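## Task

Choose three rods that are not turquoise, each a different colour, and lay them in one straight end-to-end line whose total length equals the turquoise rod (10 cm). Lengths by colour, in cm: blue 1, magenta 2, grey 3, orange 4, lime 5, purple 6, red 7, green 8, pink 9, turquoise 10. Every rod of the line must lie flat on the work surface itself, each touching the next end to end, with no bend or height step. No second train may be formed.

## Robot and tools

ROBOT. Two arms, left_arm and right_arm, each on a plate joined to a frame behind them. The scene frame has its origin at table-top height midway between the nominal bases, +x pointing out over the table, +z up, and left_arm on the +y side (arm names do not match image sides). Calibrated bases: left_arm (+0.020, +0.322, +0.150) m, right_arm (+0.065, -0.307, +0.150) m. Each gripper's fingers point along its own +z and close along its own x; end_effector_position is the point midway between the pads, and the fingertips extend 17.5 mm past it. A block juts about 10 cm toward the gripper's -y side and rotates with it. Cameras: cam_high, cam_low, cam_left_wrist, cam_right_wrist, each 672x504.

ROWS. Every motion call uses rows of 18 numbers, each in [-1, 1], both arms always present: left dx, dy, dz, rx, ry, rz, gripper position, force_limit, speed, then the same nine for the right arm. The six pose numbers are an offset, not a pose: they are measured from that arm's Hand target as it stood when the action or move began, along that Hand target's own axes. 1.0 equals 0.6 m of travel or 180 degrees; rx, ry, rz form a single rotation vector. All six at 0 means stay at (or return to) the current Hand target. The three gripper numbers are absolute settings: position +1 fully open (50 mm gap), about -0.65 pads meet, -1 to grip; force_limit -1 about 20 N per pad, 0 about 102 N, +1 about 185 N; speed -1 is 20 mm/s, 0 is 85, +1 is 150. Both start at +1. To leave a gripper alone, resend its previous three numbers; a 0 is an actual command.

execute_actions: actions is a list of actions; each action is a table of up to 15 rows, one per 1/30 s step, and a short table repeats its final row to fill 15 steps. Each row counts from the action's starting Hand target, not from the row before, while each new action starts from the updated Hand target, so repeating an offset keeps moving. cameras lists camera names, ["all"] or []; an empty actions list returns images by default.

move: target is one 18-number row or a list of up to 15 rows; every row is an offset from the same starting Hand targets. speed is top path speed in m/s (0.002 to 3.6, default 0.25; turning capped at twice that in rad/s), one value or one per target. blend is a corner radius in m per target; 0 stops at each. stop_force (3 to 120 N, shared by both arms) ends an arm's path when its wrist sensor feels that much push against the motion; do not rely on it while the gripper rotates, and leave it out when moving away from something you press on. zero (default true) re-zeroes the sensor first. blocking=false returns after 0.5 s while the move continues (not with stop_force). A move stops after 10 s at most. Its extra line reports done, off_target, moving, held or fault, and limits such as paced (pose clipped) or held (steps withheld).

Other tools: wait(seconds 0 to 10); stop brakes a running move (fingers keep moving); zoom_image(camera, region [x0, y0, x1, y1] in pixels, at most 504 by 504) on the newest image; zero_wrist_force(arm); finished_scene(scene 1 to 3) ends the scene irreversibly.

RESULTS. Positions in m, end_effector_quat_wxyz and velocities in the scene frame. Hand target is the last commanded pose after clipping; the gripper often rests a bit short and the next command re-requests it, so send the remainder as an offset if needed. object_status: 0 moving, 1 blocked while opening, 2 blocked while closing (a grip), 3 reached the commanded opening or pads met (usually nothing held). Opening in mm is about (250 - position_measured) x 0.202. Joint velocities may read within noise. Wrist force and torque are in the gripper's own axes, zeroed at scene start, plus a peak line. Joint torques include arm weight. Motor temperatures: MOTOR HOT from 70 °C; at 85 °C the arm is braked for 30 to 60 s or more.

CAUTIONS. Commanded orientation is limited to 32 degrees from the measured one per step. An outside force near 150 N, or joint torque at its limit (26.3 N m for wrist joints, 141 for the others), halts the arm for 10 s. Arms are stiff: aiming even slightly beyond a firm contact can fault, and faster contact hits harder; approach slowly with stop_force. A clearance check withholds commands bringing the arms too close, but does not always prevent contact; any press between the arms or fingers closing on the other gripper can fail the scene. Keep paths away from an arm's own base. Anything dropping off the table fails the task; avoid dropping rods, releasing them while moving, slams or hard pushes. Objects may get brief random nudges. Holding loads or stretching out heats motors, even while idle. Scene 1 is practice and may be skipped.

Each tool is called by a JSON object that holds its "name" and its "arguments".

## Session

{"name": "execute_actions", "arguments": {"actions": []}}

Scene clock: 0.00 s.
left_arm: end_effector_position=(+0.3745, +0.3216, +0.2516) position_measured=3 object_status=3 end_effector_quat_wxyz=(-0.135, +0.338, +0.925, -0.108) | right_arm: end_effector_position=(+0.6123, +0.1928, +0.3926) position_measured=3 object_status=3 end_effector_quat_wxyz=(-0.159, +0.842, +0.499, +0.128)
Joint positions: left_arm=[-0.32 -1.612 2.165 4.449 -1.701 -1.171] | right_arm=[4.017 -2.05 -1.382 -0.974 1.721 1.405]
Joint velocities: within noise
Joint torques (N m): no reading
Motor temperatures (°C): left_arm=[27 29 26 39 29 34] | right_arm=[28 24 28 31 35 34]
Wrist force (N): no reading
Wrist torque (N m): no reading
Wrist force, peak (N): no reading
Hand target: left_arm +0.3745, +0.3216, +0.2516; -0.135, +0.338, +0.925, -0.108 | right_arm +0.6123, +0.1928, +0.3926; -0.159, +0.842, +0.499, +0.128
Tool commands: left_gripper/position=+1.0 left_gripper/force_limit=+1.0 left_gripper/speed=+1.0 right_gripper/position=+1.0 right_gripper/force_limit=+1.0 right_gripper/speed=+1.0

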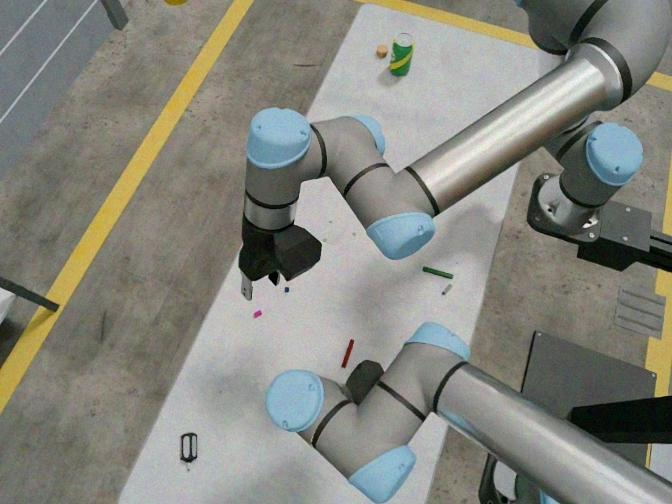

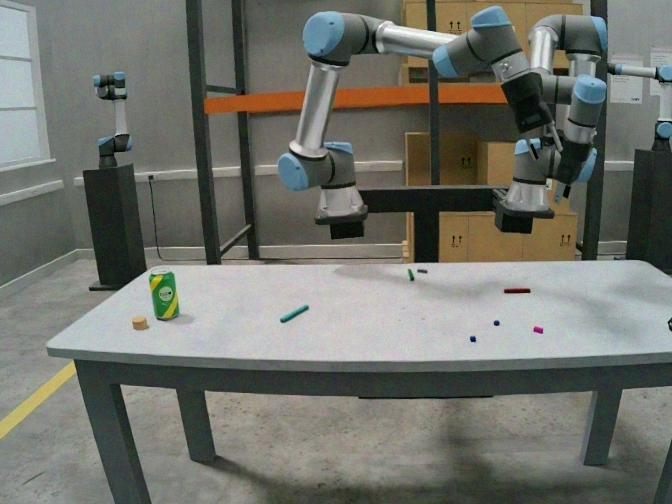

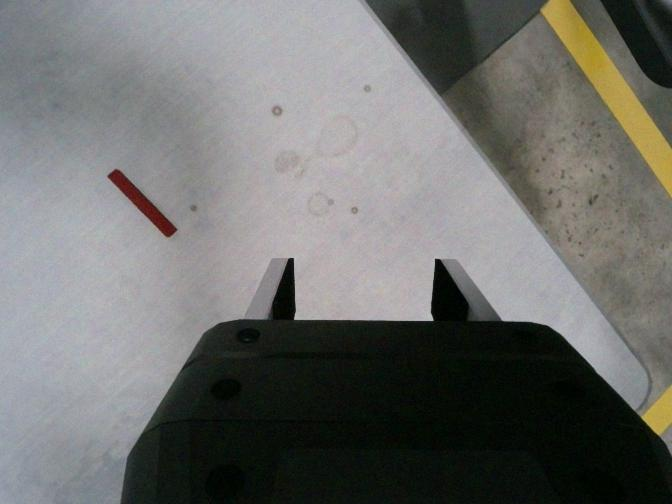

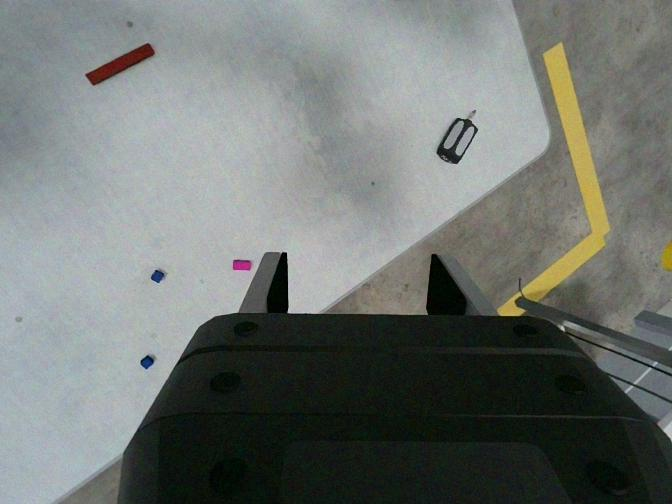

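{"name": "move", "arguments": {"target": [-0.2658,-0.042,0.1432,-0.07,-0.0887,-0.2251,0.2,-1,-1,-0.6202,0.2577,-0.3473,0,0,0,1,1,1], "speed": 0.35, "cameras": ["cam_high", "cam_left_wrist"]}}

{"name": "zoom_image", "arguments": {"camera": "cam_left_wrist", "region": [250, 140, 450, 290]}}

{"name": "zoom_image", "arguments": {"camera": "cam_high", "region": [230, 240, 330, 340]}}

Scene clock: 30.30 s.
left_arm: end_effector_position=(+0.4488, +0.1889, +0.1500) position_measured=123 object_status=3 end_effector_quat_wxyz=(+0.000, -0.007, +1.000, +0.000) | right_arm: end_effector_position=(+0.5620, -0.2569, +0.4226) position_measured=3 object_status=3 end_effector_quat_wxyz=(-0.159, +0.842, +0.499, +0.128)
Joint positions: left_arm=[-0.654 -1.33 2.273 3.803 -1.502 -2.229] | right_arm=[3.387 -1.508 -1.845 -1.199 1.872 0.775]
Joint torques (N m): left_arm=[-5.53 -21.31 -8.36 -3.52 -0.93 -2.26] | right_arm=[-5.02 26.44 16.07 3.79 -0.9 -1.97]
Wrist force (N): left_arm=[0.5 -0.8 0.2] | right_arm=[-0.4 -0.1 -0.1]
Wrist torque (N m): left_arm=[-0.15 -0.04 -0.10] | right_arm=[0.02 0.04 -0.03]
Wrist force, peak (N): left_arm=[-0.1 -2.7 0.8] | right_arm=[-3.5 1.2 -1.9]
Hand target: left_arm +0.4487, +0.1889, +0.1499; +0.000, -0.007, +1.000, +0.000 | right_arm +0.5619, -0.2570, +0.4225; -0.159, +0.842, +0.499, +0.128
Off the commanded pose: left_arm 0.000 m, 0 deg | right_arm 0.000 m, 0 deg.
move: done
Images, in order (width x height): cam_high 672x504, cam_left_wrist 672x504.

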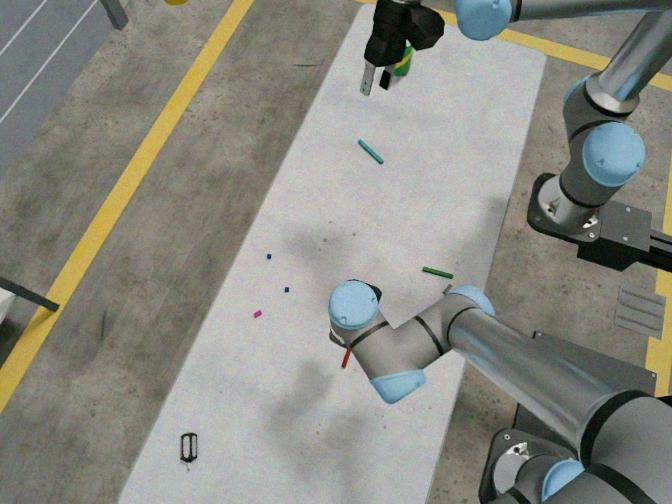

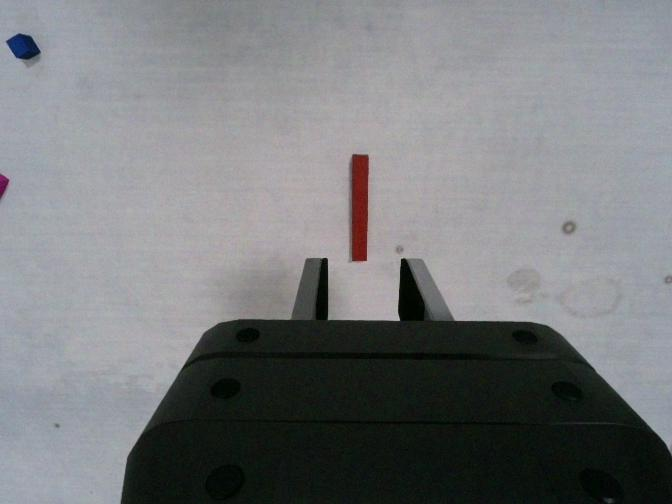

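Scaled by 2.520.

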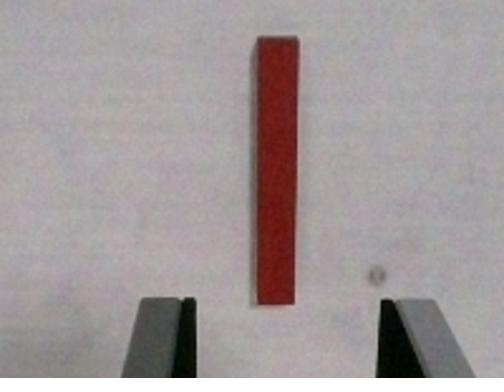

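Scaled by 5.040.

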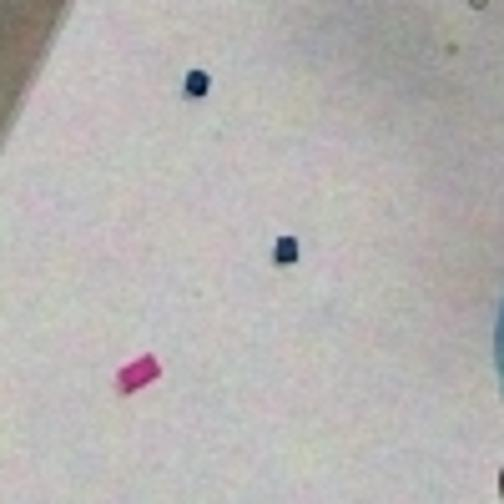

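{"name": "move", "arguments": {"target": [[0.0082,0.007,0.18,0,0,-0.0023,0.2,-1,-1,0,0,0,0,0,0,1,1,1],[0.0082,0.007,0.2143,0,0,-0.0023,0.2,-1,-1,0,0,0,0,0,0,1,1,1],[0.0082,0.007,0.2143,0,0,-0.0023,-1,-1,-1,0,0,0,0,0,0,1,1,1]], "speed": [0.2,0.05,0.05], "blend": [0.005,0,0], "cameras": ["cam_left_wrist"]}}

{"name": "zoom_image", "arguments": {"camera": "cam_left_wrist", "region": [290, 180, 430, 320]}}

Scene clock: 39.87 s.
left_arm: end_effector_position=(+0.4437, +0.1930, +0.0213) position_measured=202 object_status=2 end_effector_quat_wxyz=(+0.000, -0.010, +1.000, +0.000) | right_arm: end_effector_position=(+0.5619, -0.2570, +0.4225) position_measured=3 object_status=3 end_effector_quat_wxyz=(-0.159, +0.842, +0.499, +0.128)
Joint positions: left_arm=[-0.632 -0.97 2.326 3.388 -1.501 -2.214] | right_arm=[3.387 -1.508 -1.845 -1.199 1.872 0.775]
Joint torques (N m): left_arm=[-10.39 -34.02 2.1 -4.32 1.63 -1.65] | right_arm=[-6.44 31.04 15.4 1.63 -0.64 -1.8]
Wrist force (N): left_arm=[0.1 -1.1 -0.4] | right_arm=[-0.2 -0.3 0.0]
Wrist torque (N m): left_arm=[-0.16 -0.04 -0.11] | right_arm=[-0.02 0.01 -0.01]
Wrist force, peak (N): left_arm=[-0.1 -1.3 -2.8] | right_arm=[-0.4 -0.3 -0.2]
Hand target: left_arm +0.4437, +0.1930, +0.0213; +0.000, -0.010, +1.000, +0.000 | right_arm +0.5619, -0.2570, +0.4225; -0.159, +0.842, +0.499, +0.128
Off the commanded pose: left_arm 0.000 m, 0 deg | right_arm 0.000 m, 0 deg.
move: done
Images, in order (width x height): cam_left_wrist 672x504.

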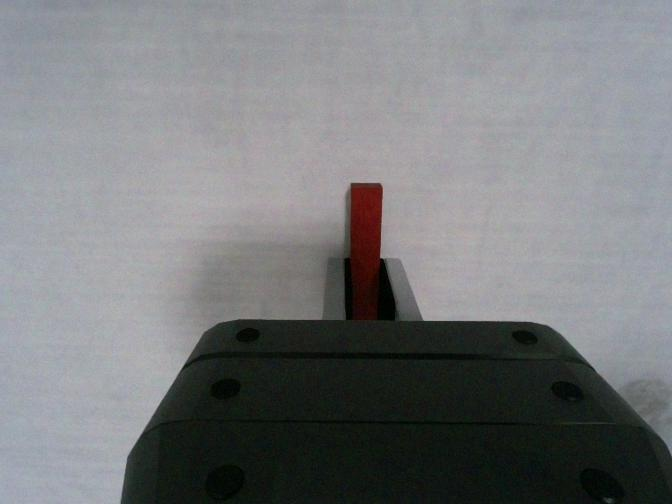

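Scaled by 3.600.

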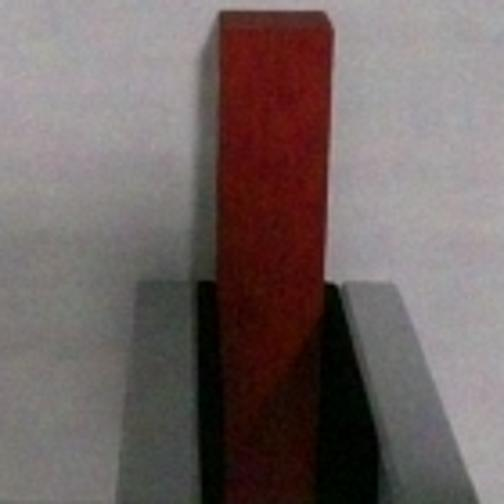

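{"name": "move", "arguments": {"target": [[0,0,0,0,0,0,0.2,-1,-1,0,0,0,0,0,0,1,1,1],[0,0,-0.1,0,0,0,0.2,-1,-1,0,0,0,0,0,0,1,1,1],[-0.4064,-0.0381,-0.2145,0,0,0.2244,0.2,-1,-1,0,0,0,0,0,0,1,1,1]], "speed": [0.1,0.25,0.35], "blend": [0,0.03,0], "cameras": ["cam_left_wrist"]}}

{"name": "zoom_image", "arguments": {"camera": "cam_left_wrist", "region": [270, 130, 450, 310]}}

Scene clock: 54.87 s.
left_arm: end_effector_position=(+0.6879, +0.1752, +0.1497) position_measured=123 object_status=3 end_effector_quat_wxyz=(+0.000, +0.336, +0.942, +0.000) | right_arm: end_effector_position=(+0.5619, -0.2570, +0.4225) position_measured=3 object_status=3 end_effector_quat_wxyz=(-0.159, +0.842, +0.499, +0.128)
Joint positions: left_arm=[-0.451 -0.91 1.566 4.076 -1.496 -1.328] | right_arm=[3.387 -1.508 -1.845 -1.199 1.872 0.775]
Joint torques (N m): left_arm=[-11.38 -45.05 -35.18 -1.69 -0.48 2.38] | right_arm=[-6.77 30.31 15.38 1.48 -0.15 -1.99]
Wrist force (N): left_arm=[0.6 -1.0 0.3] | right_arm=[-0.2 0.0 0.0]
Wrist torque (N m): left_arm=[-0.17 -0.07 -0.03] | right_arm=[0.03 0.01 0.00]
Wrist force, peak (N): left_arm=[0.4 -1.0 3.1] | right_arm=[-0.5 -0.1 0.0]
Hand target: left_arm +0.6880, +0.1752, +0.1498; +0.000, +0.336, +0.942, +0.000 | right_arm +0.5619, -0.2570, +0.4225; -0.159, +0.842, +0.499, +0.128
Off the commanded pose: left_arm 0.000 m, 0 deg | right_arm 0.000 m, 0 deg.
move: done
Images, in order (width x height): cam_left_wrist 672x504.

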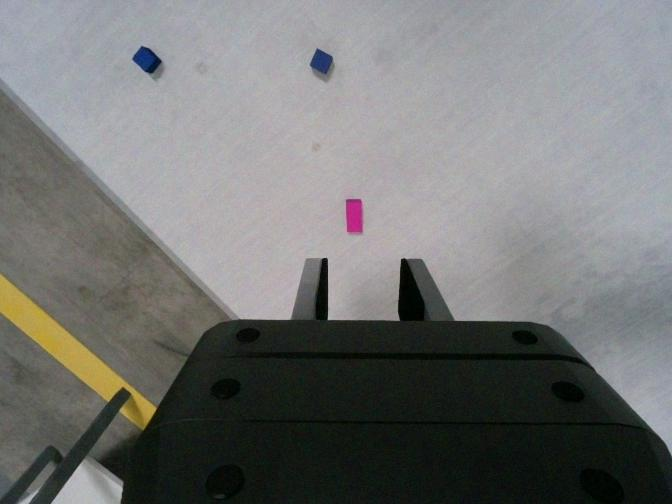

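Scaled by 2.800.

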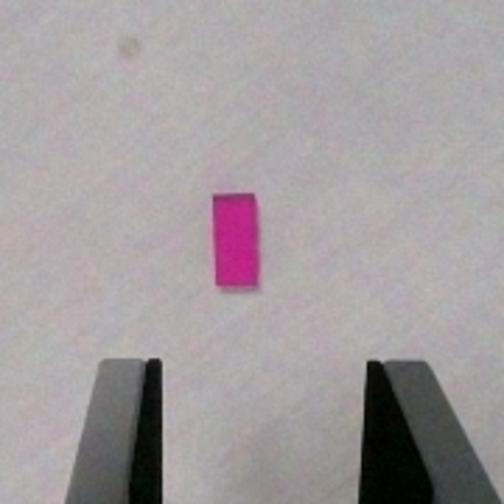

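{"name": "move", "arguments": {"target": [[0.0023,0.016,0.18,0,0,-0.0172,0.2,-1,-1,0,0,0,0,0,0,1,1,1],[0.0023,0.016,0.2142,0,0,-0.0172,0.2,-1,-1,0,0,0,0,0,0,1,1,1],[0.0023,0.016,0.2142,0,0,-0.0172,-1,-1,-1,0,0,0,0,0,0,1,1,1]], "speed": [0.2,0.05,0.05], "blend": [0.005,0,0], "cameras": ["cam_left_wrist"]}}

{"name": "zoom_image", "arguments": {"camera": "cam_left_wrist", "region": [290, 180, 430, 320]}}

Scene clock: 62.73 s.
left_arm: end_effector_position=(+0.6929, +0.1834, +0.0213) position_measured=202 object_status=2 end_effector_quat_wxyz=(+0.000, +0.310, +0.951, +0.000) | right_arm: end_effector_position=(+0.5619, -0.2570, +0.4225) position_measured=3 object_status=3 end_effector_quat_wxyz=(-0.159, +0.842, +0.499, +0.128)
Joint positions: left_arm=[-0.423 -0.696 1.581 3.844 -1.496 -1.353] | right_arm=[3.387 -1.508 -1.845 -1.199 1.872 0.775]
Joint torques (N m): left_arm=[-10.4 -57.43 -7.76 -0.84 1.96 -1.46] | right_arm=[-6.55 30.01 15.41 1.52 0.29 -1.84]
Wrist force (N): left_arm=[0.4 -0.9 -0.3] | right_arm=[-0.3 -0.1 0.1]
Wrist torque (N m): left_arm=[-0.16 -0.04 -0.11] | right_arm=[0.02 0.04 0.00]
Wrist force, peak (N): left_arm=[0.0 -1.6 -2.7] | right_arm=[-0.3 -0.3 -0.3]
Hand target: left_arm +0.6929, +0.1834, +0.0213; +0.000, +0.310, +0.951, +0.000 | right_arm +0.5619, -0.2570, +0.4225; -0.159, +0.842, +0.499, +0.128
Off the commanded pose: left_arm 0.000 m, 0 deg | right_arm 0.000 m, 0 deg.
move: done
Images, in order (width x height): cam_left_wrist 672x504.

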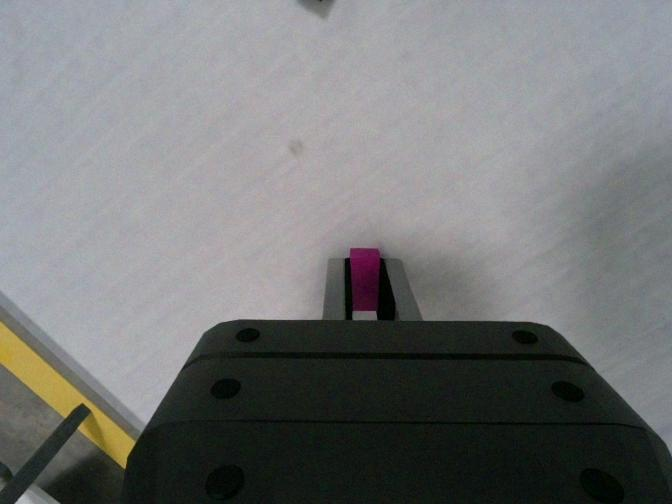

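Scaled by 3.600.

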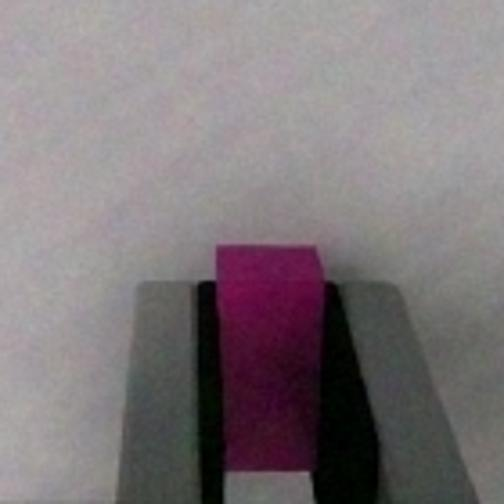

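{"name": "move", "arguments": {"target": [[0,0,-0.1,0,0,0,-1,-1,-1,0,0,0,0,0,0,1,1,1],[0.3979,-0.1621,-0.1,0,0,-0.2069,-1,-1,-1,0,0,0,0,0,0,1,1,1],[0.3979,-0.1621,-0.02,0,0,-0.2069,-1,-1,-1,0,0,0,0,0,0,1,1,1],[0.3979,-0.1621,-0.0004,0,0,-0.2069,-1,-1,-1,0,0,0,0,0,0,1,1,1]], "speed": [0.25,0.35,0.15,0.05], "blend": [0.03,0.03,0.003,0], "cameras": ["cam_left_wrist"]}}

{"name": "zoom_image", "arguments": {"camera": "cam_left_wrist", "region": [290, 180, 430, 320]}}

Scene clock: 73.97 s.
left_arm: end_effector_position=(+0.4428, +0.2456, +0.0217) position_measured=202 object_status=2 end_effector_quat_wxyz=(+0.000, -0.010, +1.000, +0.000) | right_arm: end_effector_position=(+0.5619, -0.2570, +0.4225) position_measured=3 object_status=3 end_effector_quat_wxyz=(-0.159, +0.842, +0.499, +0.128)
Joint positions: left_arm=[-0.527 -0.991 2.367 3.361 -1.498 -2.108] | right_arm=[3.387 -1.508 -1.845 -1.199 1.872 0.775]
Joint torques (N m): left_arm=[-2.38 -39.64 -14.04 -0.8 1.26 0.8] | right_arm=[-6.35 30.49 15.58 1.54 0.61 -1.95]
Wrist force (N): left_arm=[0.3 -1.1 0.2] | right_arm=[-0.1 -0.1 0.0]
Wrist torque (N m): left_arm=[-0.18 -0.04 -0.11] | right_arm=[0.01 0.00 0.00]
Wrist force, peak (N): left_arm=[0.5 -1.2 3.5] | right_arm=[-0.3 -0.5 -0.3]
Hand target: left_arm +0.4427, +0.2456, +0.0217; +0.000, -0.010, +1.000, +0.000 | right_arm +0.5619, -0.2570, +0.4225; -0.159, +0.842, +0.499, +0.128
Off the commanded pose: left_arm 0.000 m, 0 deg | right_arm 0.000 m, 0 deg.
move: done; blend cut to 0.024 m at target 2
Images, in order (width x height): cam_left_wrist 672x504.

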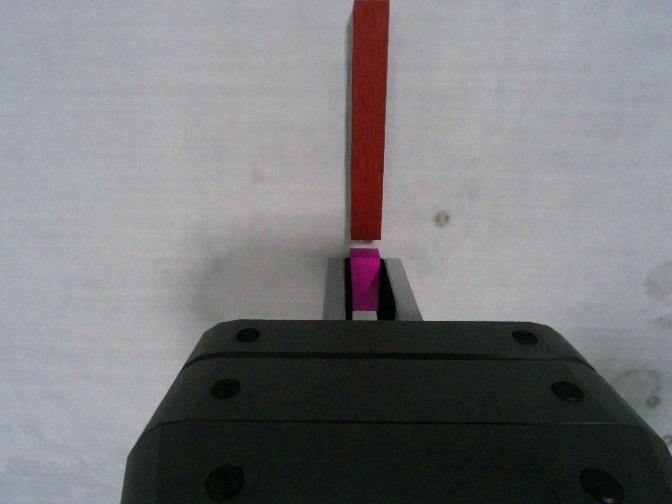

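Scaled by 3.600.

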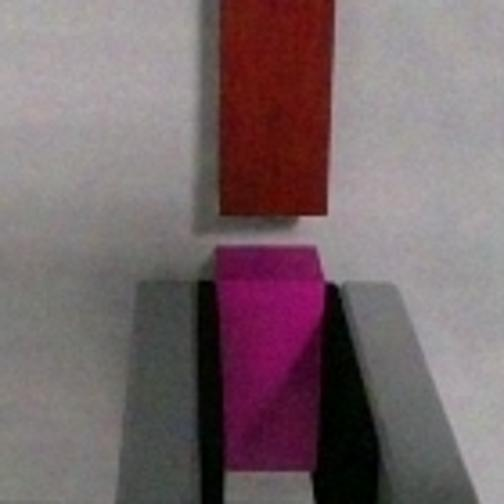

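{"name": "move", "arguments": {"target": [[0,-0.0142,0,0,0,0,-1,-1,-1,0,0,0,0,0,0,1,1,1],[0,-0.0142,0,0,0,0,0.2,-1,-1,0,0,0,0,0,0,1,1,1],[0,-0.0142,-0.12,0,0,0,0.2,-1,-1,0,0,0,0,0,0,1,1,1],[-0.3371,-0.2561,-0.2138,0,0,-0.153,0.2,-1,-1,0,0,0,0,0,0,1,1,1]], "speed": [0.025,0.05,0.25,0.35], "blend": [0,0,0.03,0], "cameras": ["cam_left_wrist"]}}

{"name": "zoom_image", "arguments": {"camera": "cam_left_wrist", "region": [270, 130, 450, 310]}}

Scene clock: 92.23 s.
left_arm: end_effector_position=(+0.6480, +0.0960, +0.1499) position_measured=123 object_status=3 end_effector_quat_wxyz=(+0.000, -0.247, +0.969, +0.000) | right_arm: end_effector_position=(+0.5619, -0.2570, +0.4225) position_measured=3 object_status=3 end_effector_quat_wxyz=(-0.159, +0.842, +0.499, +0.128)
Joint positions: left_arm=[-0.585 -0.928 1.617 4.052 -1.5 -2.646] | right_arm=[3.387 -1.508 -1.845 -1.199 1.872 0.775]
Joint torques (N m): left_arm=[3.32 -37.08 -34.76 -1.51 -2.2 -1.64] | right_arm=[-5.93 29.88 15.57 1.56 1.1 -1.7]
Wrist force (N): left_arm=[0.4 -1.1 0.1] | right_arm=[-0.1 0.0 -0.1]
Wrist torque (N m): left_arm=[-0.19 -0.04 -0.12] | right_arm=[0.02 0.00 -0.01]
Wrist force, peak (N): left_arm=[-1.3 -5.5 -0.8] | right_arm=[-0.5 -0.1 -0.2]
Hand target: left_arm +0.6481, +0.0960, +0.1499; +0.000, -0.247, +0.969, +0.000 | right_arm +0.5619, -0.2570, +0.4225; -0.159, +0.842, +0.499, +0.128
Off the commanded pose: left_arm 0.000 m, 0 deg | right_arm 0.000 m, 0 deg.
move: done
Images, in order (width x height): cam_left_wrist 672x504.

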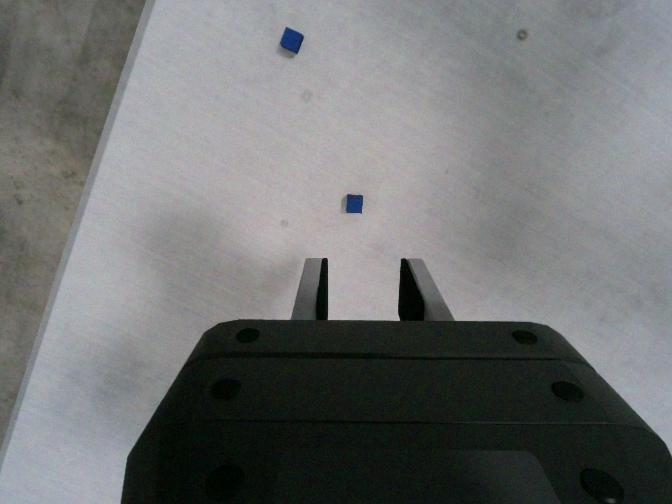

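Scaled by 2.800.

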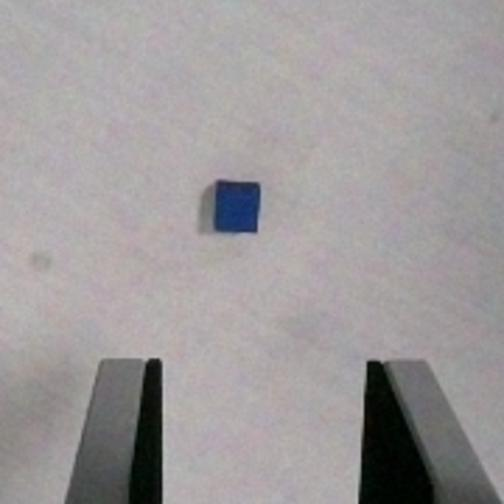

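{"name": "move", "arguments": {"target": [[0.0027,0.012,0.18,0,0,0,0.2,-1,-1,0,0,0,0,0,0,1,1,1],[0.0027,0.012,0.2143,0,0,0,0.2,-1,-1,0,0,0,0,0,0,1,1,1],[0.0027,0.012,0.2143,0,0,0,-1,-1,-1,0,0,0,0,0,0,1,1,1]], "speed": [0.2,0.05,0.05], "blend": [0.005,0,0], "cameras": ["cam_left_wrist"]}}

{"name": "zoom_image", "arguments": {"camera": "cam_left_wrist", "region": [290, 180, 430, 320]}}

Scene clock: 104.30 s.
left_arm: end_effector_position=(+0.6431, +0.1015, +0.0213) position_measured=203 object_status=2 end_effector_quat_wxyz=(+0.000, -0.247, +0.969, +0.000) | right_arm: end_effector_position=(+0.5619, -0.2570, +0.4225) position_measured=3 object_status=3 end_effector_quat_wxyz=(-0.159, +0.842, +0.499, +0.128)
Joint positions: left_arm=[-0.567 -0.721 1.666 3.796 -1.499 -2.629] | right_arm=[3.387 -1.508 -1.845 -1.199 1.872 0.775]
Joint torques (N m): left_arm=[-10.42 -56.98 -8.39 -0.86 1.96 -1.44] | right_arm=[-6.08 29.6 16.12 1.57 1.28 -1.78]
Wrist force (N): left_arm=[0.4 -1.0 -0.3] | right_arm=[-0.1 -0.1 -0.2]
Wrist torque (N m): left_arm=[-0.18 -0.06 -0.11] | right_arm=[0.01 0.00 0.00]
Wrist force, peak (N): left_arm=[0.2 -1.6 -2.8] | right_arm=[-0.3 -0.4 -0.3]
Hand target: left_arm +0.6431, +0.1015, +0.0213; +0.000, -0.247, +0.969, +0.000 | right_arm +0.5619, -0.2570, +0.4225; -0.159, +0.842, +0.499, +0.128
Off the commanded pose: left_arm 0.000 m, 0 deg | right_arm 0.000 m, 0 deg.
move: done
Images, in order (width x height): cam_left_wrist 672x504.

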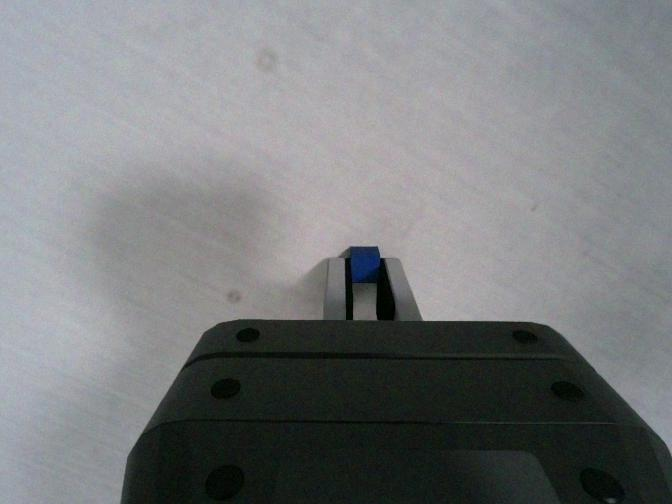

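Scaled by 3.600.

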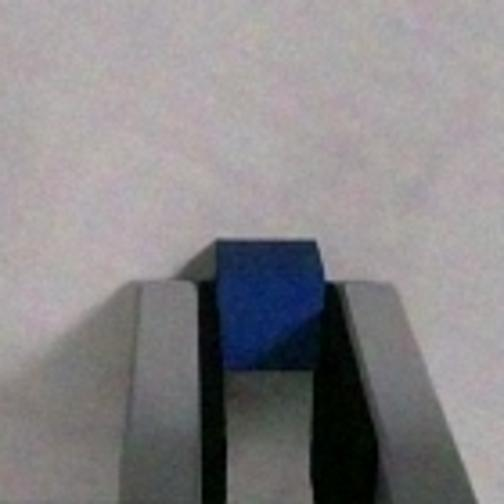

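{"name": "move", "arguments": {"target": [[0,0,-0.1,0,0,0,-1,-1,-1,0,0,0,0,0,0,1,1,1],[0.1656,0.3953,-0.1,0,0,0.1525,-1,-1,-1,0,0,0,0,0,0,1,1,1],[0.1656,0.3953,-0.02,0,0,0.1525,-1,-1,-1,0,0,0,0,0,0,1,1,1],[0.1656,0.3953,-0.0004,0,0,0.1525,-1,-1,-1,0,0,0,0,0,0,1,1,1]], "speed": [0.25,0.35,0.15,0.05], "blend": [0.03,0.03,0.003,0], "cameras": ["cam_left_wrist"]}}

{"name": "zoom_image", "arguments": {"camera": "cam_left_wrist", "region": [290, 180, 430, 320]}}

Scene clock: 117.00 s.
left_arm: end_effector_position=(+0.4422, +0.2619, +0.0217) position_measured=203 object_status=2 end_effector_quat_wxyz=(+0.000, -0.011, +1.000, +0.000) | right_arm: end_effector_position=(+0.5619, -0.2570, +0.4225) position_measured=3 object_status=3 end_effector_quat_wxyz=(-0.159, +0.842, +0.499, +0.128)
Joint positions: left_arm=[-0.493 -0.997 2.378 3.354 -1.497 -2.075] | right_arm=[3.387 -1.508 -1.845 -1.199 1.872 0.775]
Joint torques (N m): left_arm=[-2.41 -38.93 -14.25 -0.88 1.89 1.13] | right_arm=[-6.08 29.72 15.92 1.54 1.32 -1.78]
Wrist force (N): left_arm=[0.5 -1.0 0.2] | right_arm=[-0.5 -0.2 0.0]
Wrist torque (N m): left_arm=[-0.16 -0.08 -0.11] | right_arm=[0.00 0.05 0.00]
Wrist force, peak (N): left_arm=[-1.2 -5.0 -2.8] | right_arm=[-0.3 -0.5 -0.2]
Hand target: left_arm +0.4421, +0.2620, +0.0217; +0.000, -0.011, +1.000, +0.000 | right_arm +0.5619, -0.2570, +0.4225; -0.159, +0.842, +0.499, +0.128
Off the commanded pose: left_arm 0.000 m, 0 deg | right_arm 0.000 m, 0 deg.
move: done; blend cut to 0.024 m at target 2
Images, in order (width x height): cam_left_wrist 672x504.

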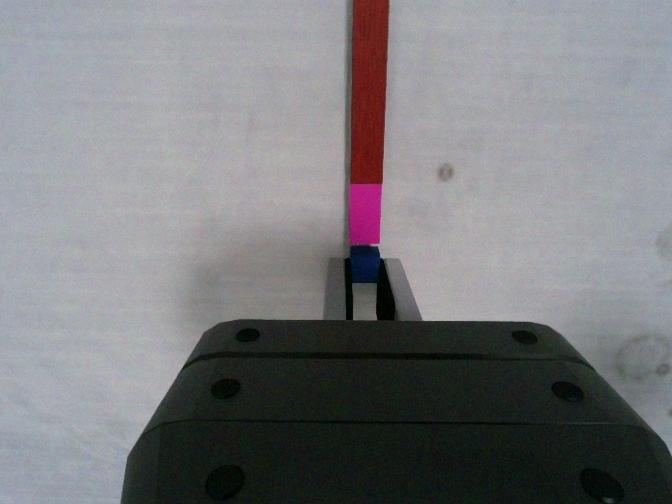

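Scaled by 3.600.

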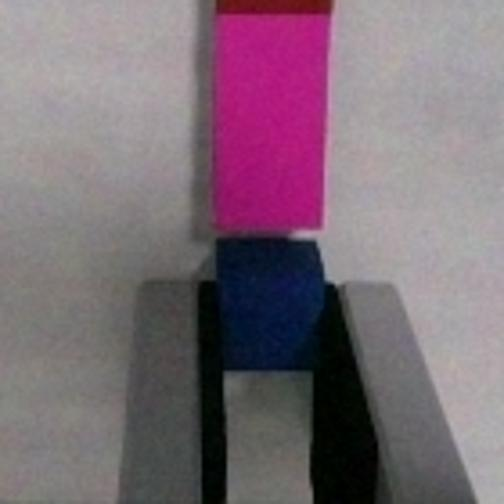

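{"name": "move", "arguments": {"target": [[0,-0.0117,0,0,0,0,-1,-1,-1,0,0,0,0,0,0,1,1,1],[0,-0.0117,0,0,0,0,0.2,-1,-1,0,0,0,0,0,0,1,1,1],[0,0,-0.2143,0,0,0,0.2,-1,-1,0,0,0,0,0,0,1,1,1]], "speed": [0.025,0.05,0.25], "cameras": ["cam_left_wrist", "cam_low"]}}

{"name": "zoom_image", "arguments": {"camera": "cam_left_wrist", "region": [290, 40, 430, 180]}}

Scene clock: 124.47 s.
left_arm: end_effector_position=(+0.4423, +0.2619, +0.1502) position_measured=123 object_status=3 end_effector_quat_wxyz=(+0.000, -0.011, +1.000, +0.000) end_effector_velocity=(-0.001, +0.000, +0.001) end_effector_angular_velocity=(+0.001, +0.002, +0.001) | right_arm: end_effector_position=(+0.5619, -0.2570, +0.4225) position_measured=3 object_status=3 end_effector_quat_wxyz=(-0.159, +0.842, +0.499, +0.128)
Joint positions: left_arm=[-0.516 -1.392 2.339 3.79 -1.498 -2.098] | right_arm=[3.387 -1.508 -1.845 -1.199 1.872 0.775]
Joint velocities: left_arm=[0 -0.003 0 0.005 0 -0.001] | right_arm=[within noise]
Joint torques (N m): left_arm=[2.82 -31.59 -8.22 -0.6 -2.37 1.02] | right_arm=[-6.3 29.08 16.2 1.55 1.45 -1.89]
Wrist force (N): left_arm=[0.5 -1.0 0.1] | right_arm=[-0.2 -0.2 -0.2]
Wrist torque (N m): left_arm=[-0.18 -0.07 -0.02] | right_arm=[0.00 0.01 0.00]
Wrist force, peak (N): left_arm=[0.5 -0.7 3.5] | right_arm=[-0.6 -0.2 0.0]
Hand target: left_arm +0.4423, +0.2620, +0.1502; +0.000, -0.011, +1.000, +0.000 | right_arm +0.5619, -0.2570, +0.4225; -0.159, +0.842, +0.499, +0.128
Off the commanded pose: left_arm 0.000 m, 0 deg | right_arm 0.000 m, 0 deg.
move: done
Images, in order (width x height): cam_low 672x504, cam_left_wrist 672x504.

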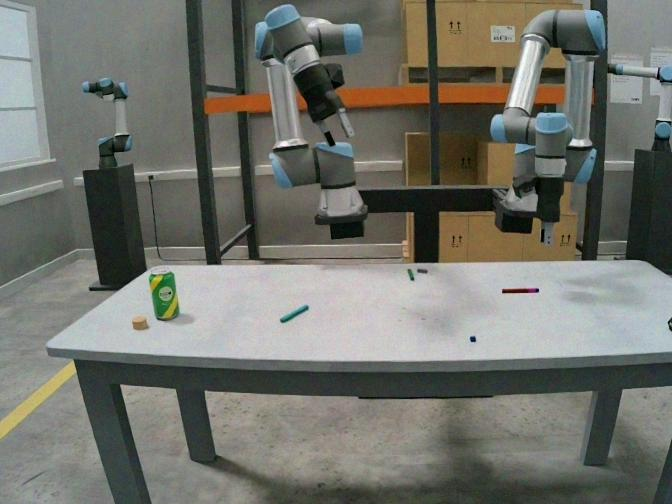

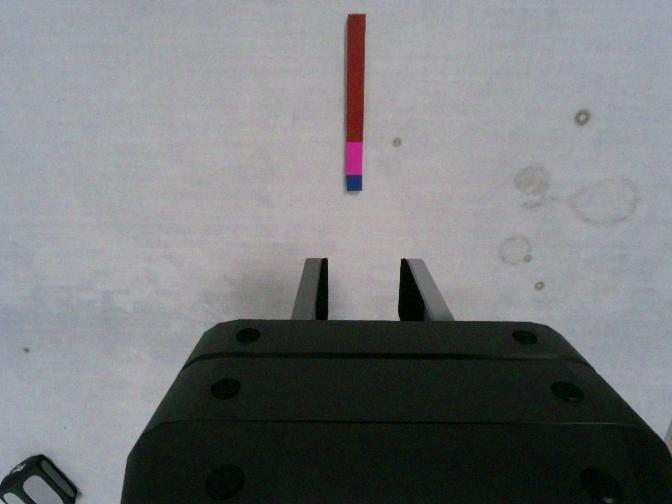

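Scaled by 3.600.

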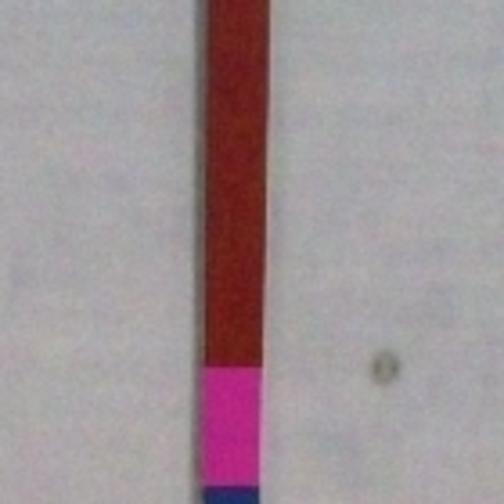

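{"name": "finished_scene", "arguments": {"scene": 2}}

The scene is finished: the task was done.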